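# Place the red bottle in the gift bag, bag upright

## Task

Get the red bottle inside the gift bag while the bag stays upright, and finish with neither gripper touching the bottle, the packet or the bag.

## Robot and tools

Robot: two arms, left_arm and right_arm, each with six joints (waist, shoulder, elbow, wrist pitch, wrist yaw, wrist roll) and a parallel gripper. Base positions in the scene frame: left_arm at (-0.017, +0.343, +0.020) m, unrotated; right_arm at (-0.055, -0.369, +0.049) m, turned very slightly about z (quat_wxyz +1.000, 0, 0, -0.015). A camera stand sits behind the arms. Two fixed cameras, cam_head_left and cam_head_right (504x504 each), share one bar and look down over the table. Their calibration is given in the scene frame and may be off by a couple of degrees and millimetres. Objects may occasionally get a small nudge from outside.

Frames: the scene frame has its origin at table-top height, halfway between the nominal bases, +x pointing out over the table, +z up, and left_arm on the +y side (arm names do not match image sides). Every hand pose, velocity, target and offset for an arm is expressed in that arm's own base frame. A gripper's fingers point along its own +z; they open and close along its y. end_effector_position is the spot between the finger pads, just behind the tips. Printed positions and orientations can be a few cm off, more when the arm is stretched.

execute_actions(actions, cameras): actions is a list of actions; each action is a table of 1 to 15 rows, one row per 1/30 s control step; a table shorter than 15 repeats its final row to fill 15 steps. Each row holds 14 numbers in [-1, 1]: left_arm dx, dy, dz, rx, ry, rz, opening, then right_arm's seven in the same order. The six pose numbers are an offset, not a pose: measured from that arm's Hand target as it was when the action began, along the arm's base axes, with 1.0 = 0.6 m or 180 degrees; rx, ry, rz form one rotation vector, turning about the Hand target point. Every row counts from that same starting point, not from the prior row, but each new action or call starts from the updated Hand target, so sending the same offset again moves further. A translation longer than 1.0 is scaled down along its direction. Opening is absolute: +1 fully open (about 87 mm between pads), +0.5 about 59-75 mm, 0 about 31-49 mm, -0.5 about 8-21 mm, -1 closed. To leave an arm alone send six zeros and repeat its current opening (a 0 opening is a real command). cameras: list of names, ["all"], or []; an empty actions list returns images by default.

move(target, speed, blend, opening_speed, blocking, cameras): target is one 14-number row like above, or a list of up to 15 rows; every row's offsets count from the Hand targets at the start of the move, not from the previous row. The gripper travels in a straight line. speed is path top speed in m/s, 0.002 to 2.9, default 0.25 (rotation up to twice that in rad/s); one value or one per target. blend (m) rounds corners of a list; 0 stops at each target. opening_speed (per second on the -1..+1 scale, at least 0.2) ramps the fingers. The whole move is capped at 10 s. blocking=false returns after about 0.5 s while the move continues. The result adds a move: line giving the ending (done, off_target, moving, held, fault) and limits such as paced (pose clipped) or held (steps withheld). Paths do not avoid obstacles or the other arm; fast moves lag, overshoot and hit harder.

wait(seconds): 0 to 3600, sends nothing new; returns early if a running move ends. stop(): brakes a running move. zoom_image(camera, region): camera is cam_head_left or cam_head_right; region [x0, y0, x1, y1] in pixels of its latest image, up to 504 on each side. finished_scene(scene): ends the scene (1 to 3); irreversible, call only once the bottle is in, the bag upright and both hands clear.

Result lines: end_effector_position (m) and end_effector_quat_wxyz per arm; Hand target (last commanded pose after clipping, the base for next offsets); Tool commands; grip_measured (gripper position on the command scale; in Joint positions the gripper's last value runs 0 closed to 1 open); Joint velocities (may be omitted when all are within noise); Joint torques (friction and offsets distort them; numbers 1-3 wrap at ±28 N m); motor temperatures; step readings of position for action calls. Joint ranges: waist -2.618 to 3.054, shoulder and elbow 0 to 3.142 (elbow straight at 2.901), wrist pitch and yaw ±1.571, wrist roll ±2.094 rad.

Behaviour: per step the commanded orientation is limited to 40 degrees from the measured one. Friction and weight often leave the gripper short, low or tilted; check after each motion and correct with an explicit offset. Tiny commands may do nothing or go sideways. Keep paths away from an arm's own base (the elbow can whip around). A blocked arm keeps pushing until commanded back past its gripper.

Gripping: note grip_measured at first contact and command about 0.04 below it (up to 0.11 near the ends) for a firm hold; closing fast squeezes harder. About 20 N per pad.

Avoid: dropping or releasing moving objects, knocking anything off the table, tipping the bag, hard hits or pushes, arms or grippers touching each other (never close one gripper on the other's fingers), wrist-camera cables touching things, and stretched or straining arms that heat motors (MOTOR HOT at 75 °C, fold fault at 90 °C, collapse at 100 °C).

Each tool is called as name(argument=value, ...) on one line, values as JSON.

## Session

execute_actions(actions=[])

zoom_image(camera="cam_head_left", region=[240, 100, 440, 300])

zoom_image(camera="cam_head_right", region=[120, 110, 320, 290])

Scene clock: 0.00 s.
left_arm: end_effector_position=(+0.3782, -0.0866, +0.2952) grip_measured=+1.000 end_effector_quat_wxyz=(+0.653, +0.203, +0.729, -0.035) | right_arm: end_effector_position=(+0.3843, +0.1062, +0.2387) grip_measured=+1.000 end_effector_quat_wxyz=(+0.669, -0.162, +0.725, +0.015)
Joint positions: left_arm=[-0.189 1.082 0.942 -0.007 0.135 0.238 1] | right_arm=[0.325 1.131 0.703 0.323 0.082 -0.187 1]
Joint velocities: within noise
Joint torques (N m): no reading
Motor temperatures (°C): left_arm=[31 28 35 29 28 28 29] | right_arm=[27 32 36 31 30 29 27]
Heat: left arm: 35 °C; right arm: 36 °C.
Hand target: left_arm +0.3777, -0.0852, +0.3113; +0.668, +0.199, +0.716, -0.035 | right_arm +0.3846, +0.1101, +0.2574; +0.687, -0.159, +0.709, +0.023
Tool commands: left_gripper/opening=+1.0 right_gripper/opening=+1.0

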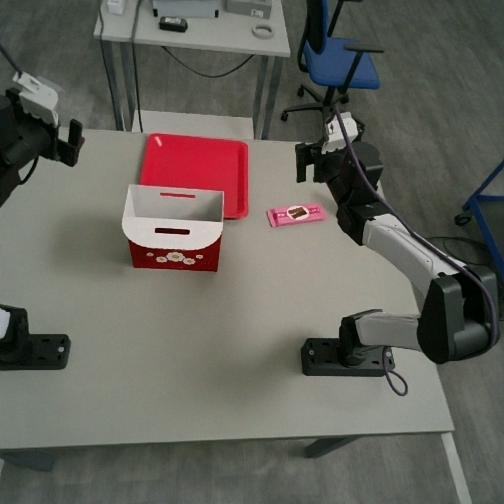

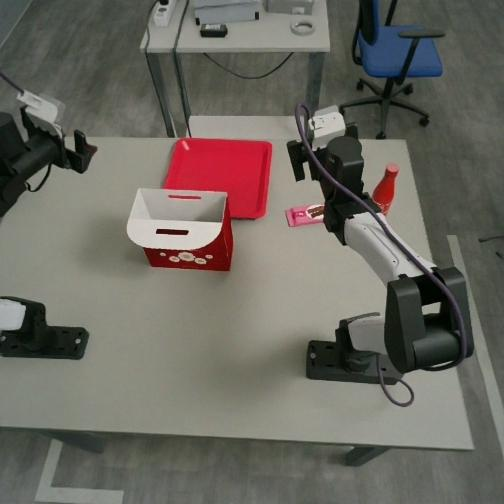

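Scaled by 2.520.

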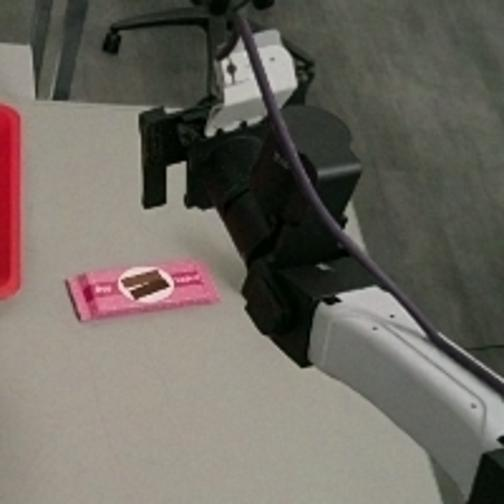

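Scaled by 2.520.

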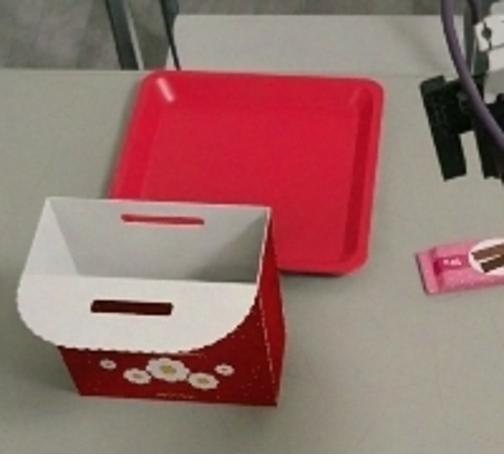

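move(target=[0,0.2,0,0,0,0,1, 0,-0.325,-0.01,0.0171,0.293,-0.105,1], speed=0.35, cameras=["all"])

zoom_image(camera="cam_head_left", region=[290, 110, 430, 250])

zoom_image(camera="cam_head_right", region=[310, 110, 450, 250])

Scene clock: 28.23 s.
left_arm: end_effector_position=(+0.3763, +0.0317, +0.2892) grip_measured=+1.000 end_effector_quat_wxyz=(+0.654, +0.181, +0.733, -0.049) | right_arm: end_effector_position=(+0.3840, -0.0910, +0.2413) grip_measured=+1.000 end_effector_quat_wxyz=(+0.294, +0.009, +0.956, -0.009)
Joint positions: left_arm=[0.348 1.114 0.942 -0.005 0.658 0.277 1] | right_arm=[-0.267 1.714 1.867 -1.139 -0.126 -0.211 1]
Joint torques (N m): left_arm=[0.18 -2.35 9.87 1.99 0.33 0.07] | right_arm=[-0.14 -6.72 8.1 1.2 -0.1 -0.06]
Motor temperatures (°C): left_arm=[31 29 41 34 28 28 29] | right_arm=[27 33 42 36 30 29 27]
Heat: left arm: 41 °C; right arm: 42 °C.
Hand target: left_arm +0.3777, +0.0348, +0.3113; +0.668, +0.199, +0.716, -0.035 | right_arm +0.3846, -0.0849, +0.2514; +0.301, +0.000, +0.954, +0.000
Off the commanded pose: left_arm 0.022 m, 4 deg | right_arm 0.012 m, 2 deg.
move: off_target (left_arm, right_arm)

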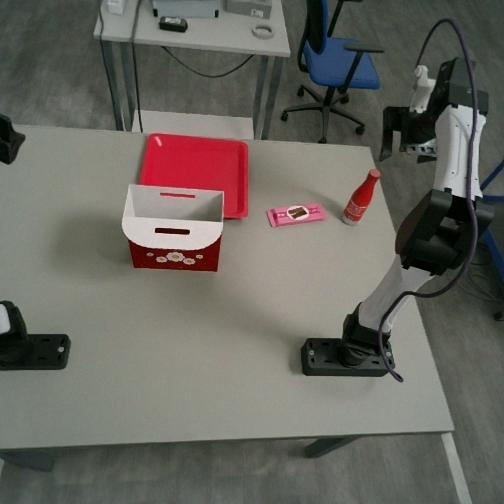

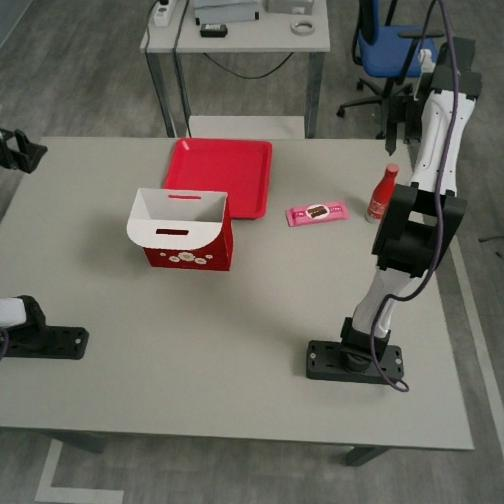

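Scaled by 3.600.

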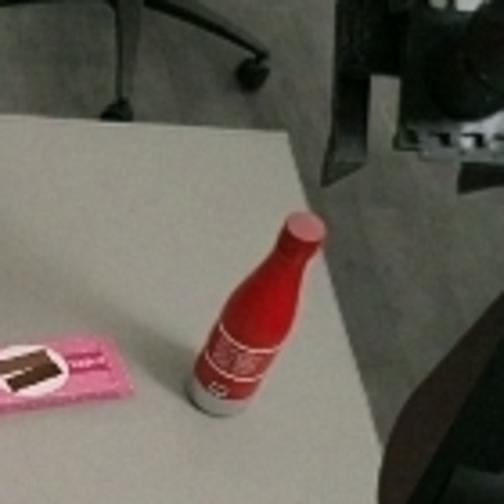

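Scaled by 3.600.

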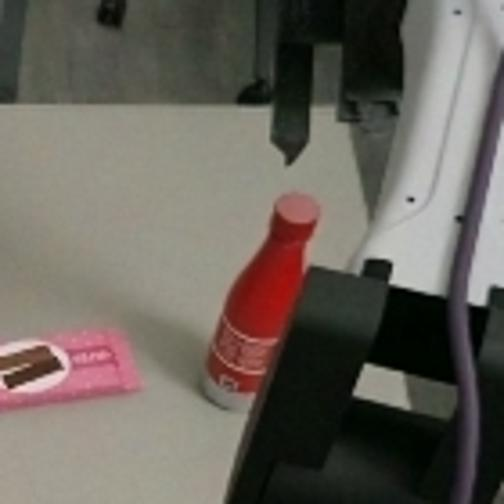

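move(target=[0,0,0,0,0,0,1, 0.139,0.010,-0.22,0,0,0,1], speed=0.2, cameras=["all"])

zoom_image(camera="cam_head_left", region=[290, 110, 430, 250])

Scene clock: 42.47 s.
left_arm: end_effector_position=(+0.3763, +0.0317, +0.2892) grip_measured=+1.000 end_effector_quat_wxyz=(+0.654, +0.181, +0.733, -0.049) | right_arm: end_effector_position=(+0.4540, -0.0771, +0.1119) grip_measured=+1.000 end_effector_quat_wxyz=(+0.272, -0.005, +0.962, +0.009)
Joint positions: left_arm=[0.348 1.114 0.942 -0.005 0.658 0.277 1] | right_arm=[-0.199 1.941 1.65 -0.74 -0.123 -0.175 1]
Joint torques (N m): left_arm=[0.16 -2.32 9.87 2 0.32 0.08] | right_arm=[0.28 -9.51 5.48 2.06 0.2 0.14]
Heat: left arm: 45 °C; right arm: 42 °C.
Hand target: left_arm +0.3777, +0.0348, +0.3113; +0.668, +0.199, +0.716, -0.035 | right_arm +0.4680, -0.0789, +0.1194; +0.301, +0.000, +0.954, +0.000
Off the commanded pose: left_arm 0.022 m, 4 deg | right_arm 0.016 m, 4 deg.
move: off_target (right_arm)

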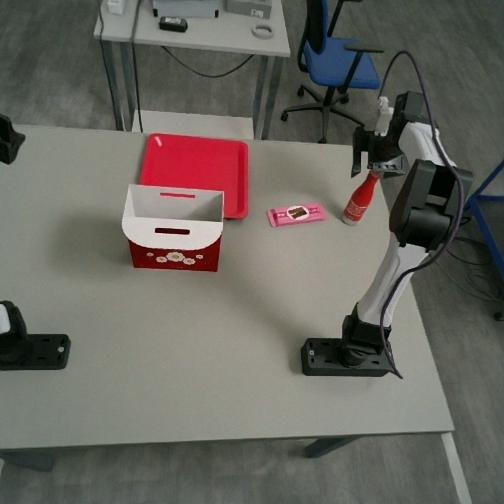

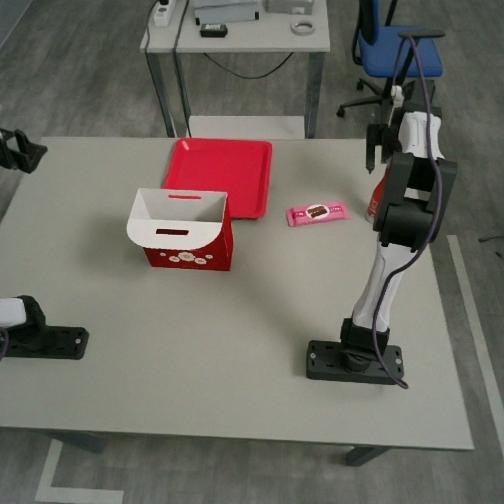

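Scaled by 3.600.

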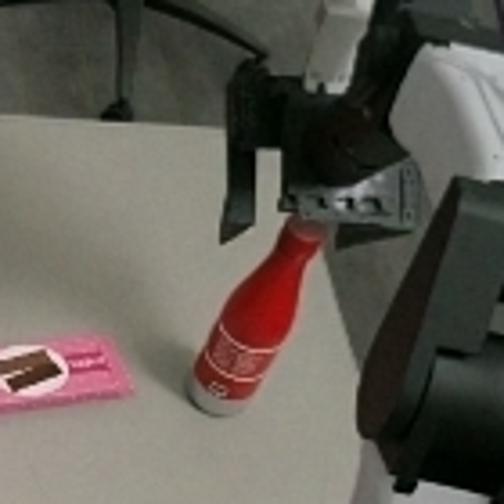

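move(target=[0,0,0,0,0,0,1, 0,0.003,-0.008,0,0,0,-1], opening_speed=1.5)

move(target=[[0,0,0,0,0,0,1, 0,0,0.167,0,0,0,-1],[0,0,0,0,0,0,1, -0.122,0.073,0.448,0,0,0,-1],[0,0,0,0,0,0,1, -0.188,0.423,0.448,0,0,0.08,-1],[0,0,0,0,0,0,1, -0.25,0.773,0.385,0,0,0.194,-1]], speed=0.25, blend=[0.04,0.04,0.04,0], cameras=["all"])

zoom_image(camera="cam_head_left", region=[110, 90, 290, 280])

zoom_image(camera="cam_head_right", region=[110, 90, 290, 280])

Scene clock: 79.10 s.
left_arm: end_effector_position=(+0.3763, +0.0317, +0.2892) grip_measured=+1.000 end_effector_quat_wxyz=(+0.654, +0.181, +0.733, -0.049) | right_arm: end_effector_position=(+0.4554, -0.0784, +0.1099) grip_measured=-0.317 end_effector_quat_wxyz=(+0.276, -0.001, +0.961, +0.007)
Joint positions: left_arm=[0.348 1.114 0.942 -0.005 0.658 0.277 1] | right_arm=[-0.201 1.941 1.639 -0.721 -0.12 -0.169 0.341]
Joint torques (N m): left_arm=[0.23 -2.35 9.83 1.98 0.33 0.07] | right_arm=[0.5 -9.5 4.82 2.06 0.2 0.12]
Motor temperatures (°C): left_arm=[31 29 50 35 28 28 29] | right_arm=[26 41 41 36 30 29 27]
Heat: left arm: 50 °C; right arm: 41 °C.
Hand target: left_arm +0.3777, +0.0348, +0.3113; +0.668, +0.199, +0.716, -0.035 | right_arm +0.4680, -0.0771, +0.1146; +0.301, +0.000, +0.954, +0.000
Off the commanded pose: left_arm 0.022 m, 4 deg | right_arm 0.014 m, 3 deg.
move: off_target (right_arm)

Scene clock: 82.93 s.
left_arm: end_effector_position=(+0.3763, +0.0317, +0.2892) grip_measured=+1.000 end_effector_quat_wxyz=(+0.654, +0.181, +0.733, -0.049) | right_arm: end_effector_position=(+0.3139, +0.3642, +0.3227) grip_measured=-0.318 end_effector_quat_wxyz=(+0.377, -0.285, +0.872, +0.125)
Joint positions: left_arm=[0.348 1.114 0.942 -0.005 0.658 0.277 1] | right_arm=[0.916 2.187 2.835 -1.422 0.202 0.199 0.341]
Joint torques (N m): left_arm=[0.2 -2.36 9.84 2 0.33 0.06] | right_arm=[0.75 -9.13 5.91 2.72 0.1 0.12]
Heat: left arm: 50 °C; right arm: 41 °C.
Hand target: left_arm +0.3777, +0.0348, +0.3113; +0.668, +0.199, +0.716, -0.035 | right_arm +0.3180, +0.3867, +0.3456; +0.287, -0.286, +0.910, +0.090
Off the commanded pose: left_arm 0.022 m, 4 deg | right_arm 0.032 m, 12 deg.
elbow stopped short (right arm): the move would have taken joint 3 (elbow) straighter than the controller allows.
move: off_target (right_arm)

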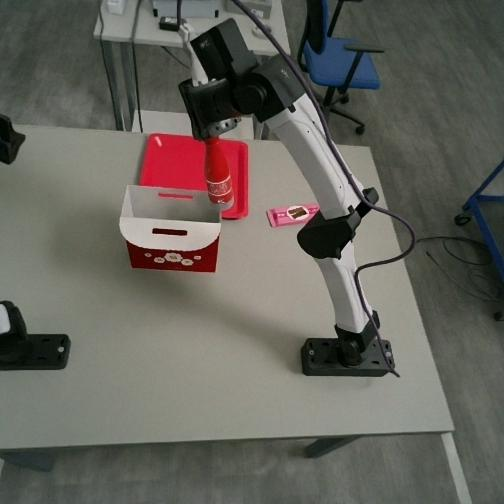

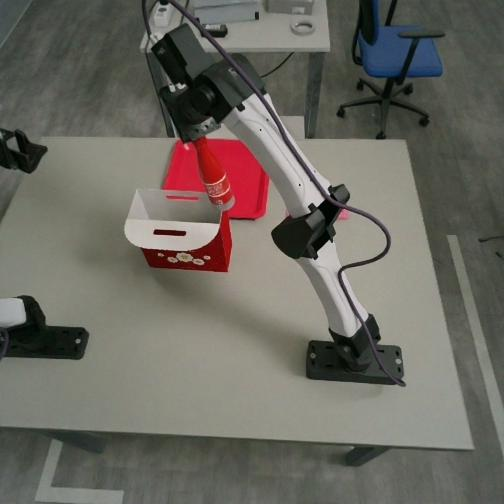

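Scaled by 2.653.

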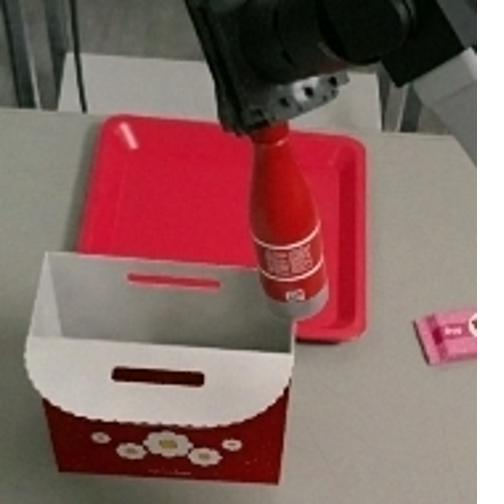

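Scaled by 2.653.

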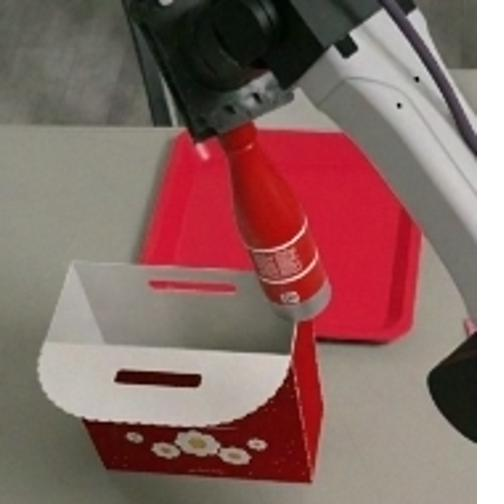

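move(target=[[0,0,0,0,0,0,1, -0.055,-0.14,0.07,0.0127,-0.018,0,-1],[0,0,0,0,0,0,1, -0.06,-0.04,0.055,0.0127,-0.018,0,-1]], speed=0.2, cameras=["all"])

zoom_image(camera="cam_head_left", region=[110, 90, 290, 280])

zoom_image(camera="cam_head_right", region=[110, 90, 290, 280])

Scene clock: 98.77 s.
left_arm: end_effector_position=(+0.3763, +0.0317, +0.2892) grip_measured=+1.000 end_effector_quat_wxyz=(+0.654, +0.181, +0.733, -0.049) | right_arm: end_effector_position=(+0.2701, +0.3494, +0.3465) grip_measured=-0.325 end_effector_quat_wxyz=(+0.366, -0.297, +0.871, +0.140)
Joint positions: left_arm=[0.348 1.114 0.942 -0.005 0.658 0.277 1] | right_arm=[0.97 2.099 2.835 -1.522 0.197 0.231 0.338]
Joint torques (N m): left_arm=[0.14 -2.37 9.83 1.99 0.32 0.05] | right_arm=[0.14 -9.58 5.57 2.83 0.41 0.14]
Motor temperatures (°C): left_arm=[31 29 51 35 28 28 29] | right_arm=[26 41 42 41 30 29 28]
Heat: left arm: 51 °C; right arm: 42 °C.
Hand target: left_arm +0.3777, +0.0348, +0.3113; +0.668, +0.199, +0.716, -0.035 | right_arm +0.2820, +0.3627, +0.3786; +0.318, -0.283, +0.899, +0.100
Off the commanded pose: left_arm 0.022 m, 4 deg | right_arm 0.037 m, 8 deg.
elbow stopped short (right arm): the move would have taken joint 3 (elbow) straighter than the controller allows.
move: off_target (right_arm)

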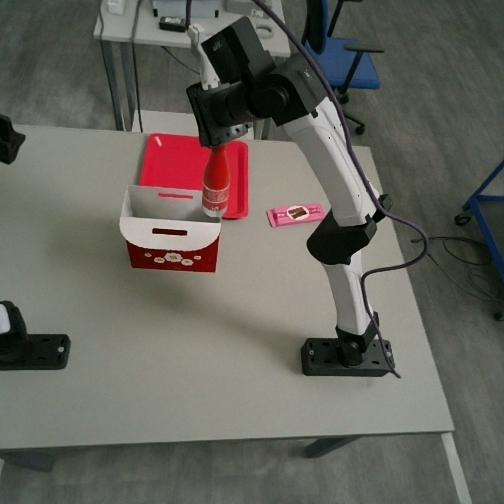

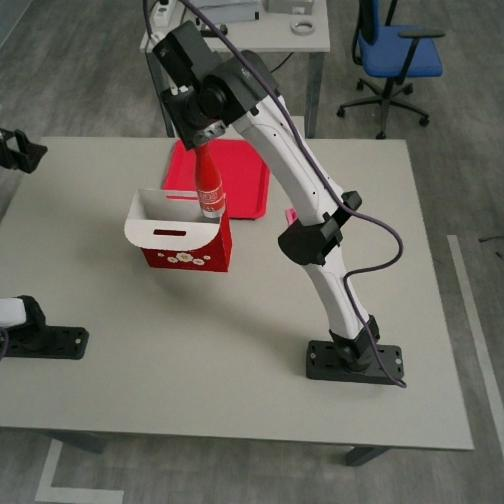

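Scaled by 2.653.

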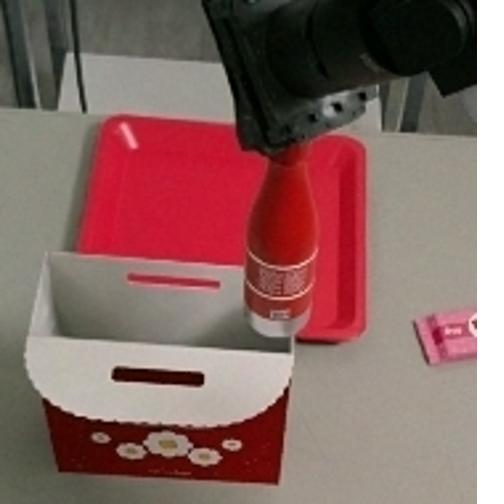

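Scaled by 2.653.

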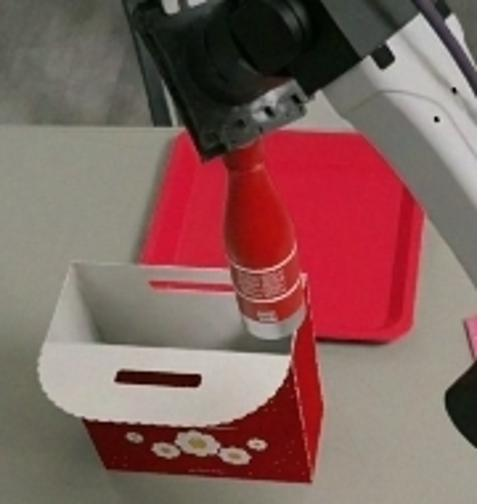

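move(target=[0,0,0,0,0,0,1, 0,0.016,0,0.0574,-0.0819,0,-1], speed=0.2, cameras=["all"])

zoom_image(camera="cam_head_left", region=[110, 90, 290, 280])

zoom_image(camera="cam_head_right", region=[110, 90, 290, 280])

Scene clock: 114.17 s.
left_arm: end_effector_position=(+0.3763, +0.0317, +0.2892) grip_measured=+1.000 end_effector_quat_wxyz=(+0.654, +0.181, +0.733, -0.049) | right_arm: end_effector_position=(+0.2688, +0.3604, +0.3515) grip_measured=-0.325 end_effector_quat_wxyz=(+0.400, -0.289, +0.862, +0.117)
Joint positions: left_arm=[0.348 1.114 0.942 -0.005 0.658 0.277 1] | right_arm=[1.029 2.107 2.835 -1.485 0.314 0.245 0.338]
Joint torques (N m): left_arm=[0.2 -2.32 9.85 1.99 0.32 0.06] | right_arm=[-0.02 -9.24 4.67 2.87 0.51 0.08]
Heat: left arm: 52 °C; right arm: 43 °C.
Hand target: left_arm +0.3777, +0.0348, +0.3113; +0.668, +0.199, +0.716, -0.035 | right_arm +0.2820, +0.3723, +0.3786; +0.455, -0.264, +0.839, +0.143
Off the commanded pose: left_arm 0.022 m, 4 deg | right_arm 0.032 m, 8 deg.
move: off_target (right_arm)

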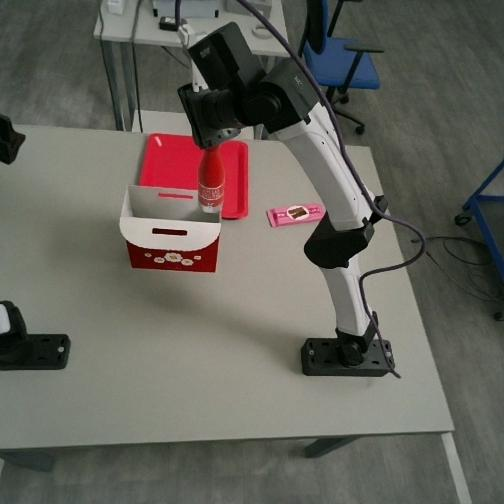

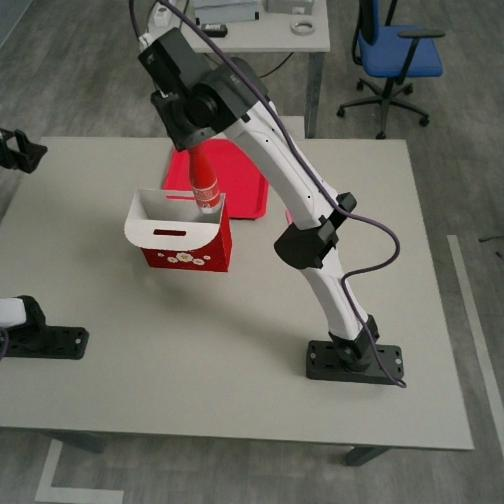

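Scaled by 2.653.

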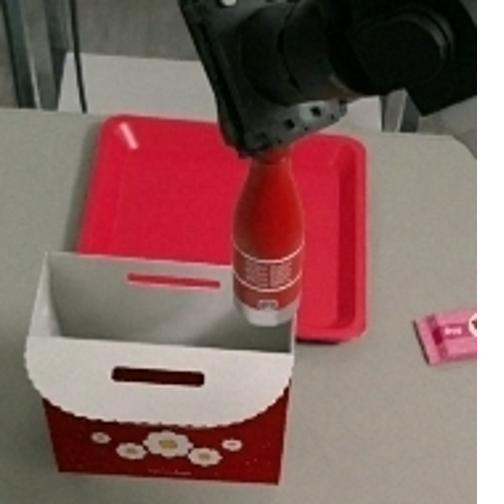

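Scaled by 2.653.

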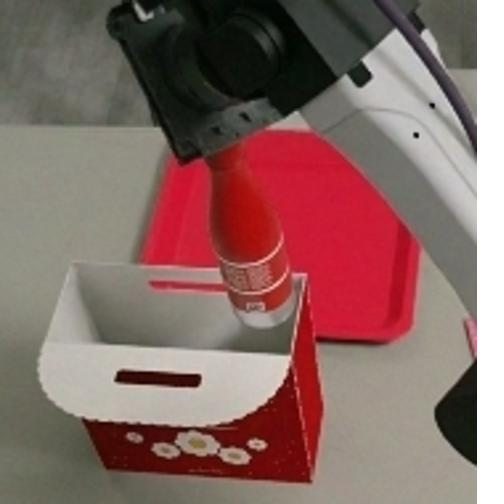

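move(target=[0,0,0,0,0,0,1, 0.05,0.03,-0.018,0,0,0,-1], speed=0.2, cameras=["all"])

zoom_image(camera="cam_head_left", region=[110, 90, 290, 280])

zoom_image(camera="cam_head_right", region=[110, 90, 290, 280])

Scene clock: 123.80 s.
left_arm: end_effector_position=(+0.3763, +0.0317, +0.2892) grip_measured=+1.000 end_effector_quat_wxyz=(+0.654, +0.181, +0.733, -0.049) | right_arm: end_effector_position=(+0.3008, +0.3782, +0.3320) grip_measured=-0.325 end_effector_quat_wxyz=(+0.408, -0.278, +0.863, +0.111)
Joint positions: left_arm=[0.348 1.114 0.942 -0.005 0.658 0.277 1] | right_arm=[0.993 2.18 2.835 -1.398 0.314 0.23 0.337]
Joint torques (N m): left_arm=[0.16 -2.37 9.87 1.99 0.33 0.07] | right_arm=[-0.2 -11.12 5.91 2.88 0.19 -0.1]
Heat: left arm: 53 °C; right arm: 43 °C.
Hand target: left_arm +0.3777, +0.0348, +0.3113; +0.668, +0.199, +0.716, -0.035 | right_arm +0.3120, +0.3903, +0.3678; +0.455, -0.264, +0.839, +0.143
Off the commanded pose: left_arm 0.022 m, 4 deg | right_arm 0.039 m, 7 deg.
elbow stopped short (right arm): the move would have taken joint 3 (elbow) straighter than the controller allows.
move: off_target (right_arm)

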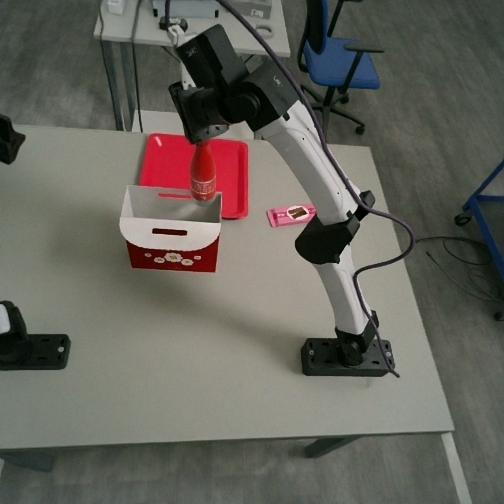

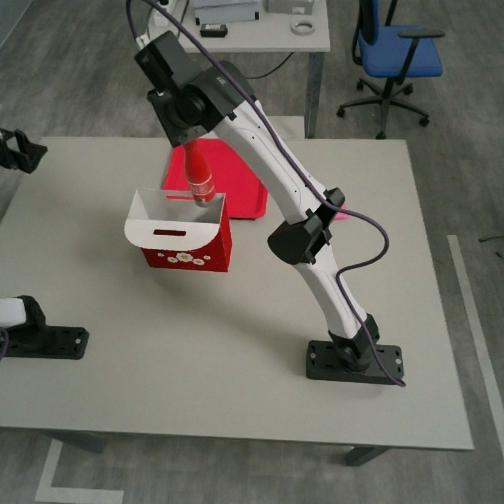

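Scaled by 2.653.

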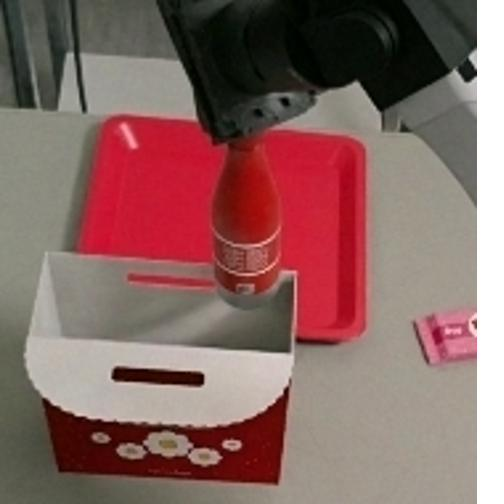

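Scaled by 2.653.

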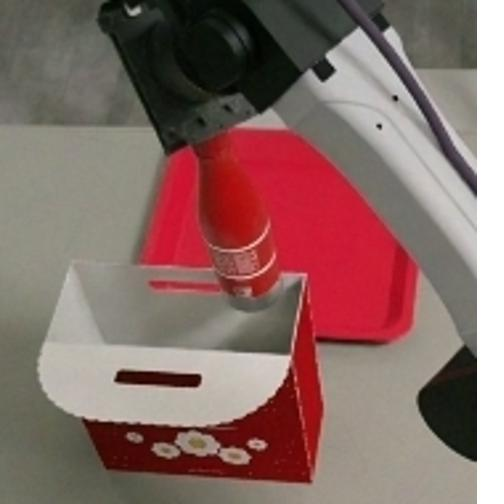

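move(target=[[0,0,0,0,0,0,1, -0.012,-0.017,-0.15,-0.0319,0.0455,0,-1],[0,0,0,0,0,0,1, -0.03,-0.025,-0.222,-0.054,0.0774,0,-1]], speed=0.15, blend=[0.02,0], cameras=["all"])

zoom_image(camera="cam_head_left", region=[110, 90, 290, 280])

zoom_image(camera="cam_head_right", region=[110, 90, 290, 280])

Scene clock: 142.70 s.
left_arm: end_effector_position=(+0.3763, +0.0317, +0.2892) grip_measured=+1.000 end_effector_quat_wxyz=(+0.654, +0.181, +0.733, -0.049) | right_arm: end_effector_position=(+0.2894, +0.3646, +0.1939) grip_measured=-0.327 end_effector_quat_wxyz=(+0.271, -0.297, +0.914, +0.055)
Joint positions: left_arm=[0.348 1.114 0.942 -0.005 0.658 0.277 1] | right_arm=[0.963 2.035 2.114 -1.135 0.233 0.274 0.336]
Joint torques (N m): left_arm=[0.21 -2.33 9.83 1.99 0.31 0.07] | right_arm=[-0.57 -16.4 5.09 2.18 0.08 0.11]
Heat: left arm: 54 °C; right arm: 45 °C.
Hand target: left_arm +0.3777, +0.0348, +0.3113; +0.668, +0.199, +0.716, -0.035 | right_arm +0.2940, +0.3753, +0.2346; +0.326, -0.282, +0.897, +0.103
Off the commanded pose: left_arm 0.022 m, 4 deg | right_arm 0.042 m, 9 deg.
move: off_target (right_arm)

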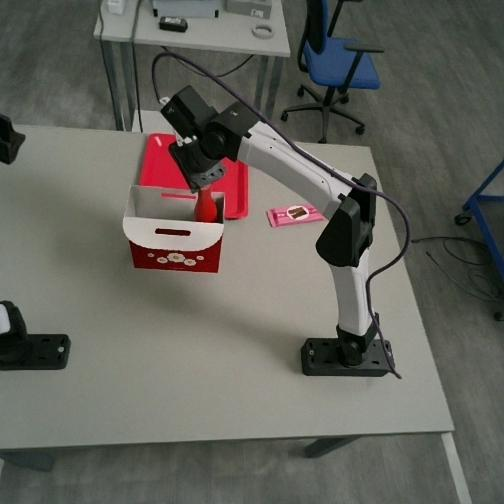

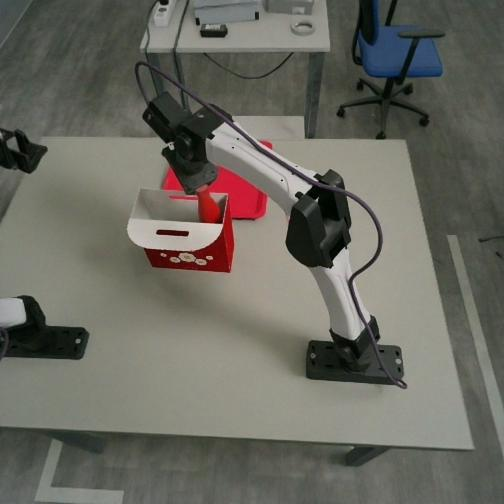

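Scaled by 2.653.

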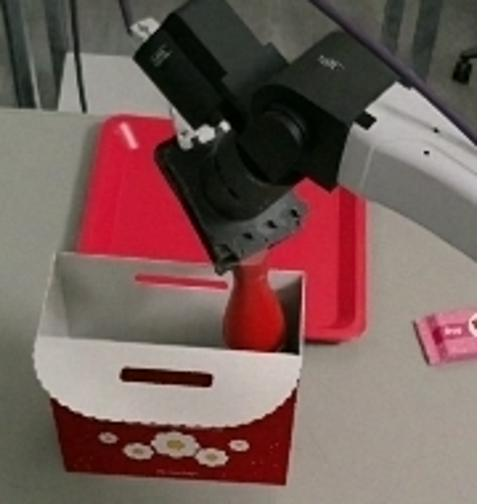

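Scaled by 2.653.

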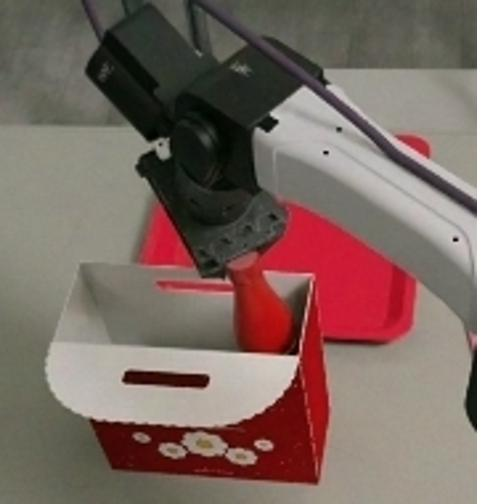

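move(target=[[0,0,0,0,0,0,1, 0.0,0.03,-0.03,0.03,0,0,-1],[0,0,0,0,0,0,1, -0.003,0.027,-0.145,0.03,0,0,-1]], speed=0.12, blend=[0.01,0], cameras=["all"])

zoom_image(camera="cam_head_left", region=[110, 90, 290, 280])

zoom_image(camera="cam_head_right", region=[110, 90, 290, 280])

Scene clock: 154.57 s.
left_arm: end_effector_position=(+0.3763, +0.0317, +0.2892) grip_measured=+1.000 end_effector_quat_wxyz=(+0.654, +0.181, +0.733, -0.049) | right_arm: end_effector_position=(+0.2860, +0.3726, +0.1132) grip_measured=-0.331 end_effector_quat_wxyz=(+0.291, -0.280, +0.910, +0.097)
Joint positions: left_arm=[0.348 1.114 0.942 -0.005 0.658 0.277 1] | right_arm=[0.963 1.924 1.605 -0.657 0.197 0.305 0.334]
Joint torques (N m): left_arm=[0.24 -2.37 9.87 1.99 0.32 0.08] | right_arm=[0.02 -14.37 5.14 2.41 0.08 0.1]
Motor temperatures (°C): left_arm=[31 29 54 36 28 28 29] | right_arm=[26 48 42 44 30 29 28]
Heat: left arm: 54 °C; right arm: 48 °C.
Hand target: left_arm +0.3777, +0.0348, +0.3113; +0.668, +0.199, +0.716, -0.035 | right_arm +0.2922, +0.3915, +0.1476; +0.339, -0.266, +0.891, +0.145
Off the commanded pose: left_arm 0.022 m, 4 deg | right_arm 0.040 m, 8 deg.
move: off_target (right_arm)

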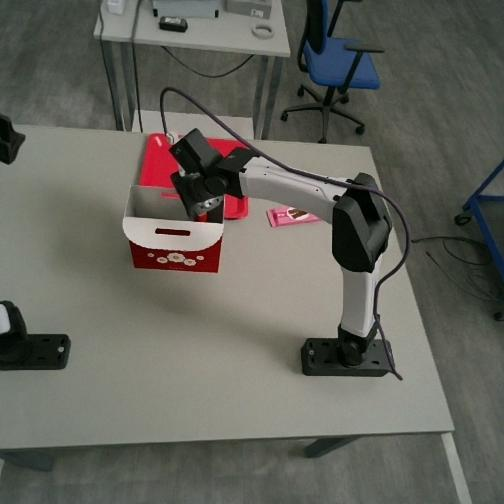

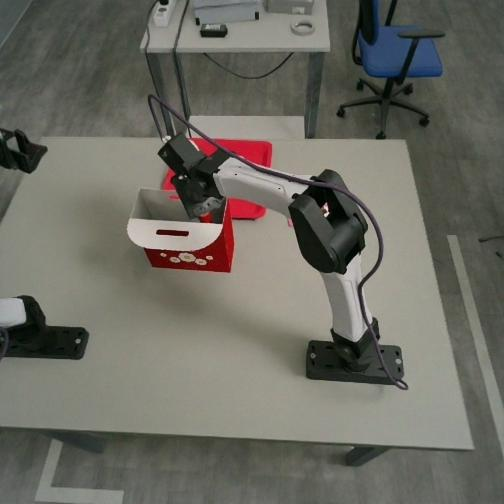

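Scaled by 2.653.

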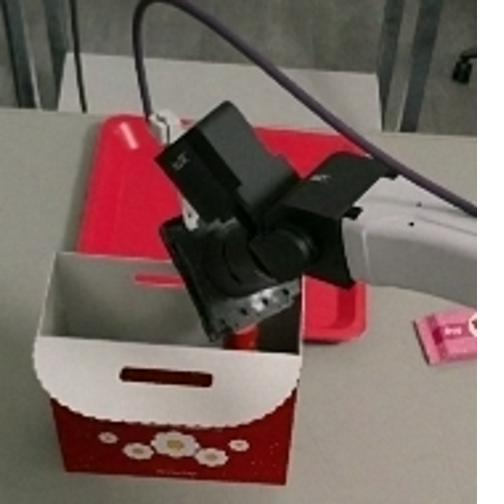

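Scaled by 2.653.

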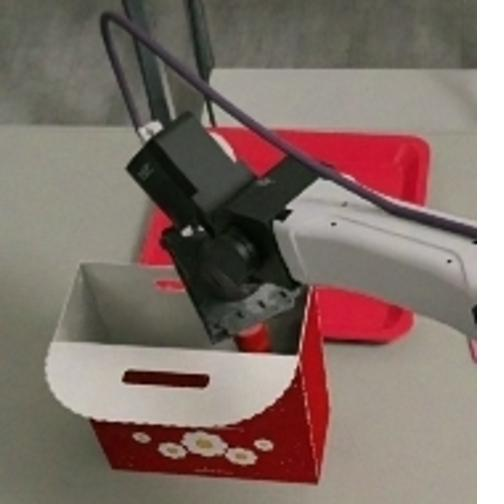

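move(target=[0,0,0,0,0,0,1, 0,0,-0.015,0,0,0,-1], speed=0.06)

move(target=[[0,0,0,0,0,0,1, 0,0,0,0,0,0,-0.08],[0,0,0,0,0,0,1, -0.004,0,0.06,0,0,0,-0.08]], speed=0.1, opening_speed=0.6, cameras=["all"])

zoom_image(camera="cam_head_right", region=[110, 90, 290, 280])

Scene clock: 162.43 s.
left_arm: end_effector_position=(+0.3763, +0.0317, +0.2892) grip_measured=+1.000 end_effector_quat_wxyz=(+0.654, +0.181, +0.733, -0.049) | right_arm: end_effector_position=(+0.2873, +0.3744, +0.1136) grip_measured=-0.332 end_effector_quat_wxyz=(+0.301, -0.278, +0.906, +0.103)
Joint positions: left_arm=[0.348 1.114 0.942 -0.005 0.658 0.277 1] | right_arm=[0.965 1.912 1.579 -0.619 0.202 0.305 0.334]
Joint torques (N m): left_arm=[0.21 -2.37 9.88 2 0.32 0.07] | right_arm=[-0.06 -12.97 4.7 2.42 0.08 0.11]
Motor temperatures (°C): left_arm=[31 29 55 37 28 28 29] | right_arm=[26 52 42 45 30 29 28]
Heat: left arm: 55 °C; right arm: 52 °C.
Hand target: left_arm +0.3777, +0.0348, +0.3113; +0.668, +0.199, +0.716, -0.035 | right_arm +0.2922, +0.3915, +0.1386; +0.339, -0.266, +0.891, +0.145
Off the commanded pose: left_arm 0.022 m, 4 deg | right_arm 0.031 m, 7 deg.
move: off_target (right_arm)

Scene clock: 166.00 s.
left_arm: end_effector_position=(+0.3763, +0.0317, +0.2892) grip_measured=+1.000 end_effector_quat_wxyz=(+0.654, +0.181, +0.733, -0.049) | right_arm: end_effector_position=(+0.2883, +0.3905, +0.1405) grip_measured=-0.080 end_effector_quat_wxyz=(+0.318, -0.276, +0.898, +0.125)
Joint positions: left_arm=[0.348 1.114 0.942 -0.005 0.658 0.277 1] | right_arm=[0.979 1.912 1.66 -0.645 0.194 0.314 0.46]
Joint torques (N m): left_arm=[0.2 -2.3 9.85 1.99 0.32 0.06] | right_arm=[0.17 -13.42 8.88 1.33 0.11 0.13]
Motor temperatures (°C): left_arm=[31 29 55 37 28 28 29] | right_arm=[26 53 42 44 30 29 28]
Heat: left arm: 55 °C; right arm: 53 °C.
Hand target: left_arm +0.3777, +0.0348, +0.3113; +0.668, +0.199, +0.716, -0.035 | right_arm +0.2898, +0.3915, +0.1746; +0.339, -0.266, +0.891, +0.145
Off the commanded pose: left_arm 0.022 m, 4 deg | right_arm 0.034 m, 4 deg.
move: off_target (right_arm)

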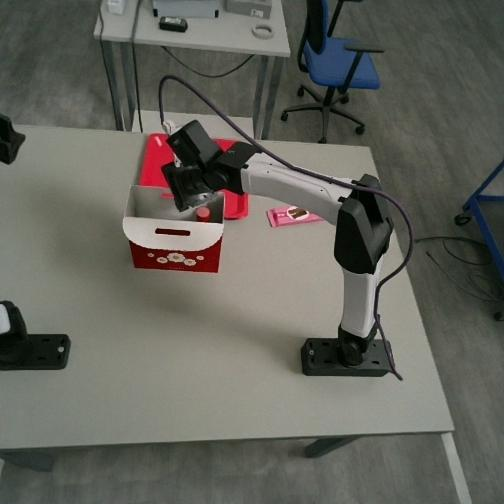

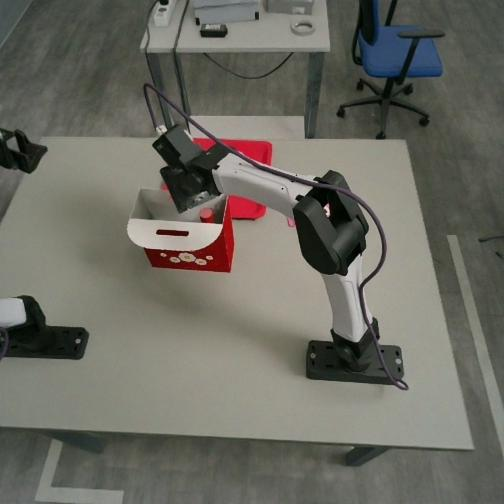

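Scaled by 2.653.

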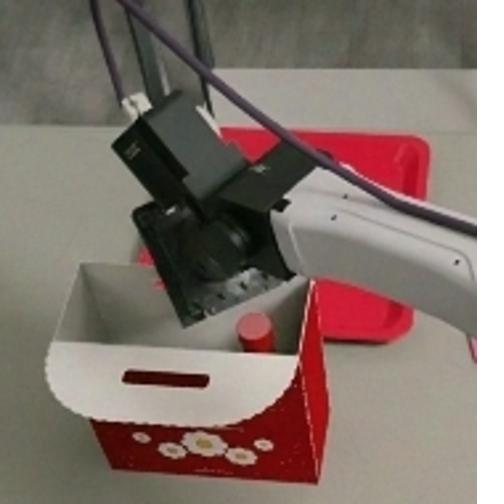

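move(target=[[0,0,0,0,0,0,1, -0.015,-0.01,0.10,0,0,0,-0.08],[0,0,0,0,0,0,1, -0.06,-0.06,0.22,0,0,0,-0.08]], speed=0.15, blend=[0.02,0], cameras=["cam_head_right"])

zoom_image(camera="cam_head_right", region=[110, 90, 290, 280])

Scene clock: 175.03 s.
left_arm: end_effector_position=(+0.3763, +0.0317, +0.2892) grip_measured=+1.000 end_effector_quat_wxyz=(+0.654, +0.181, +0.733, -0.049) | right_arm: end_effector_position=(+0.2590, +0.3601, +0.2906) grip_measured=-0.080 end_effector_quat_wxyz=(+0.328, -0.274, +0.893, +0.140)
Joint positions: left_arm=[0.348 1.114 0.942 -0.005 0.658 0.277 1] | right_arm=[0.994 1.886 2.237 -1.214 0.194 0.326 0.46]
Joint torques (N m): left_arm=[0.21 -2.35 9.85 1.99 0.32 0.07] | right_arm=[0.42 -9.55 7.5 1.32 0.27 0.12]
Motor temperatures (°C): left_arm=[31 29 55 37 28 28 29] | right_arm=[26 54 42 42 30 29 28]
Heat: left arm: 55 °C; right arm: 54 °C.
Hand target: left_arm +0.3777, +0.0348, +0.3113; +0.668, +0.199, +0.716, -0.035 | right_arm +0.2538, +0.3555, +0.3066; +0.339, -0.266, +0.891, +0.145
Off the commanded pose: left_arm 0.022 m, 4 deg | right_arm 0.017 m, 2 deg.
move: off_target (right_arm)

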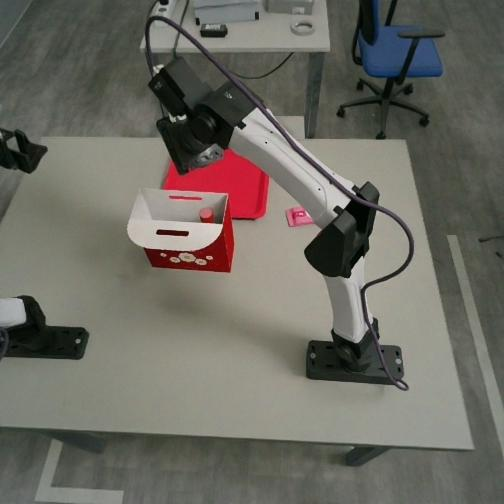

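Scaled by 2.653.

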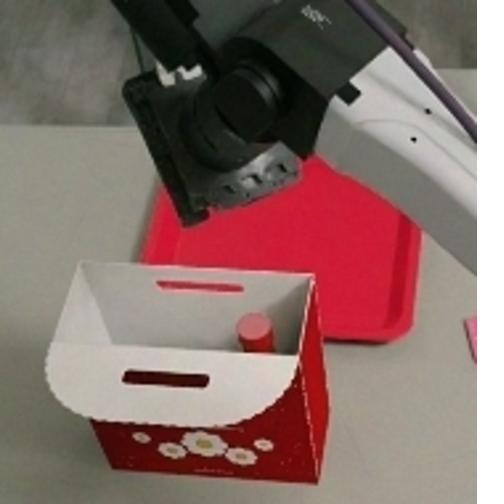

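finished_scene(scene=3)

The scene is finished: the task was done.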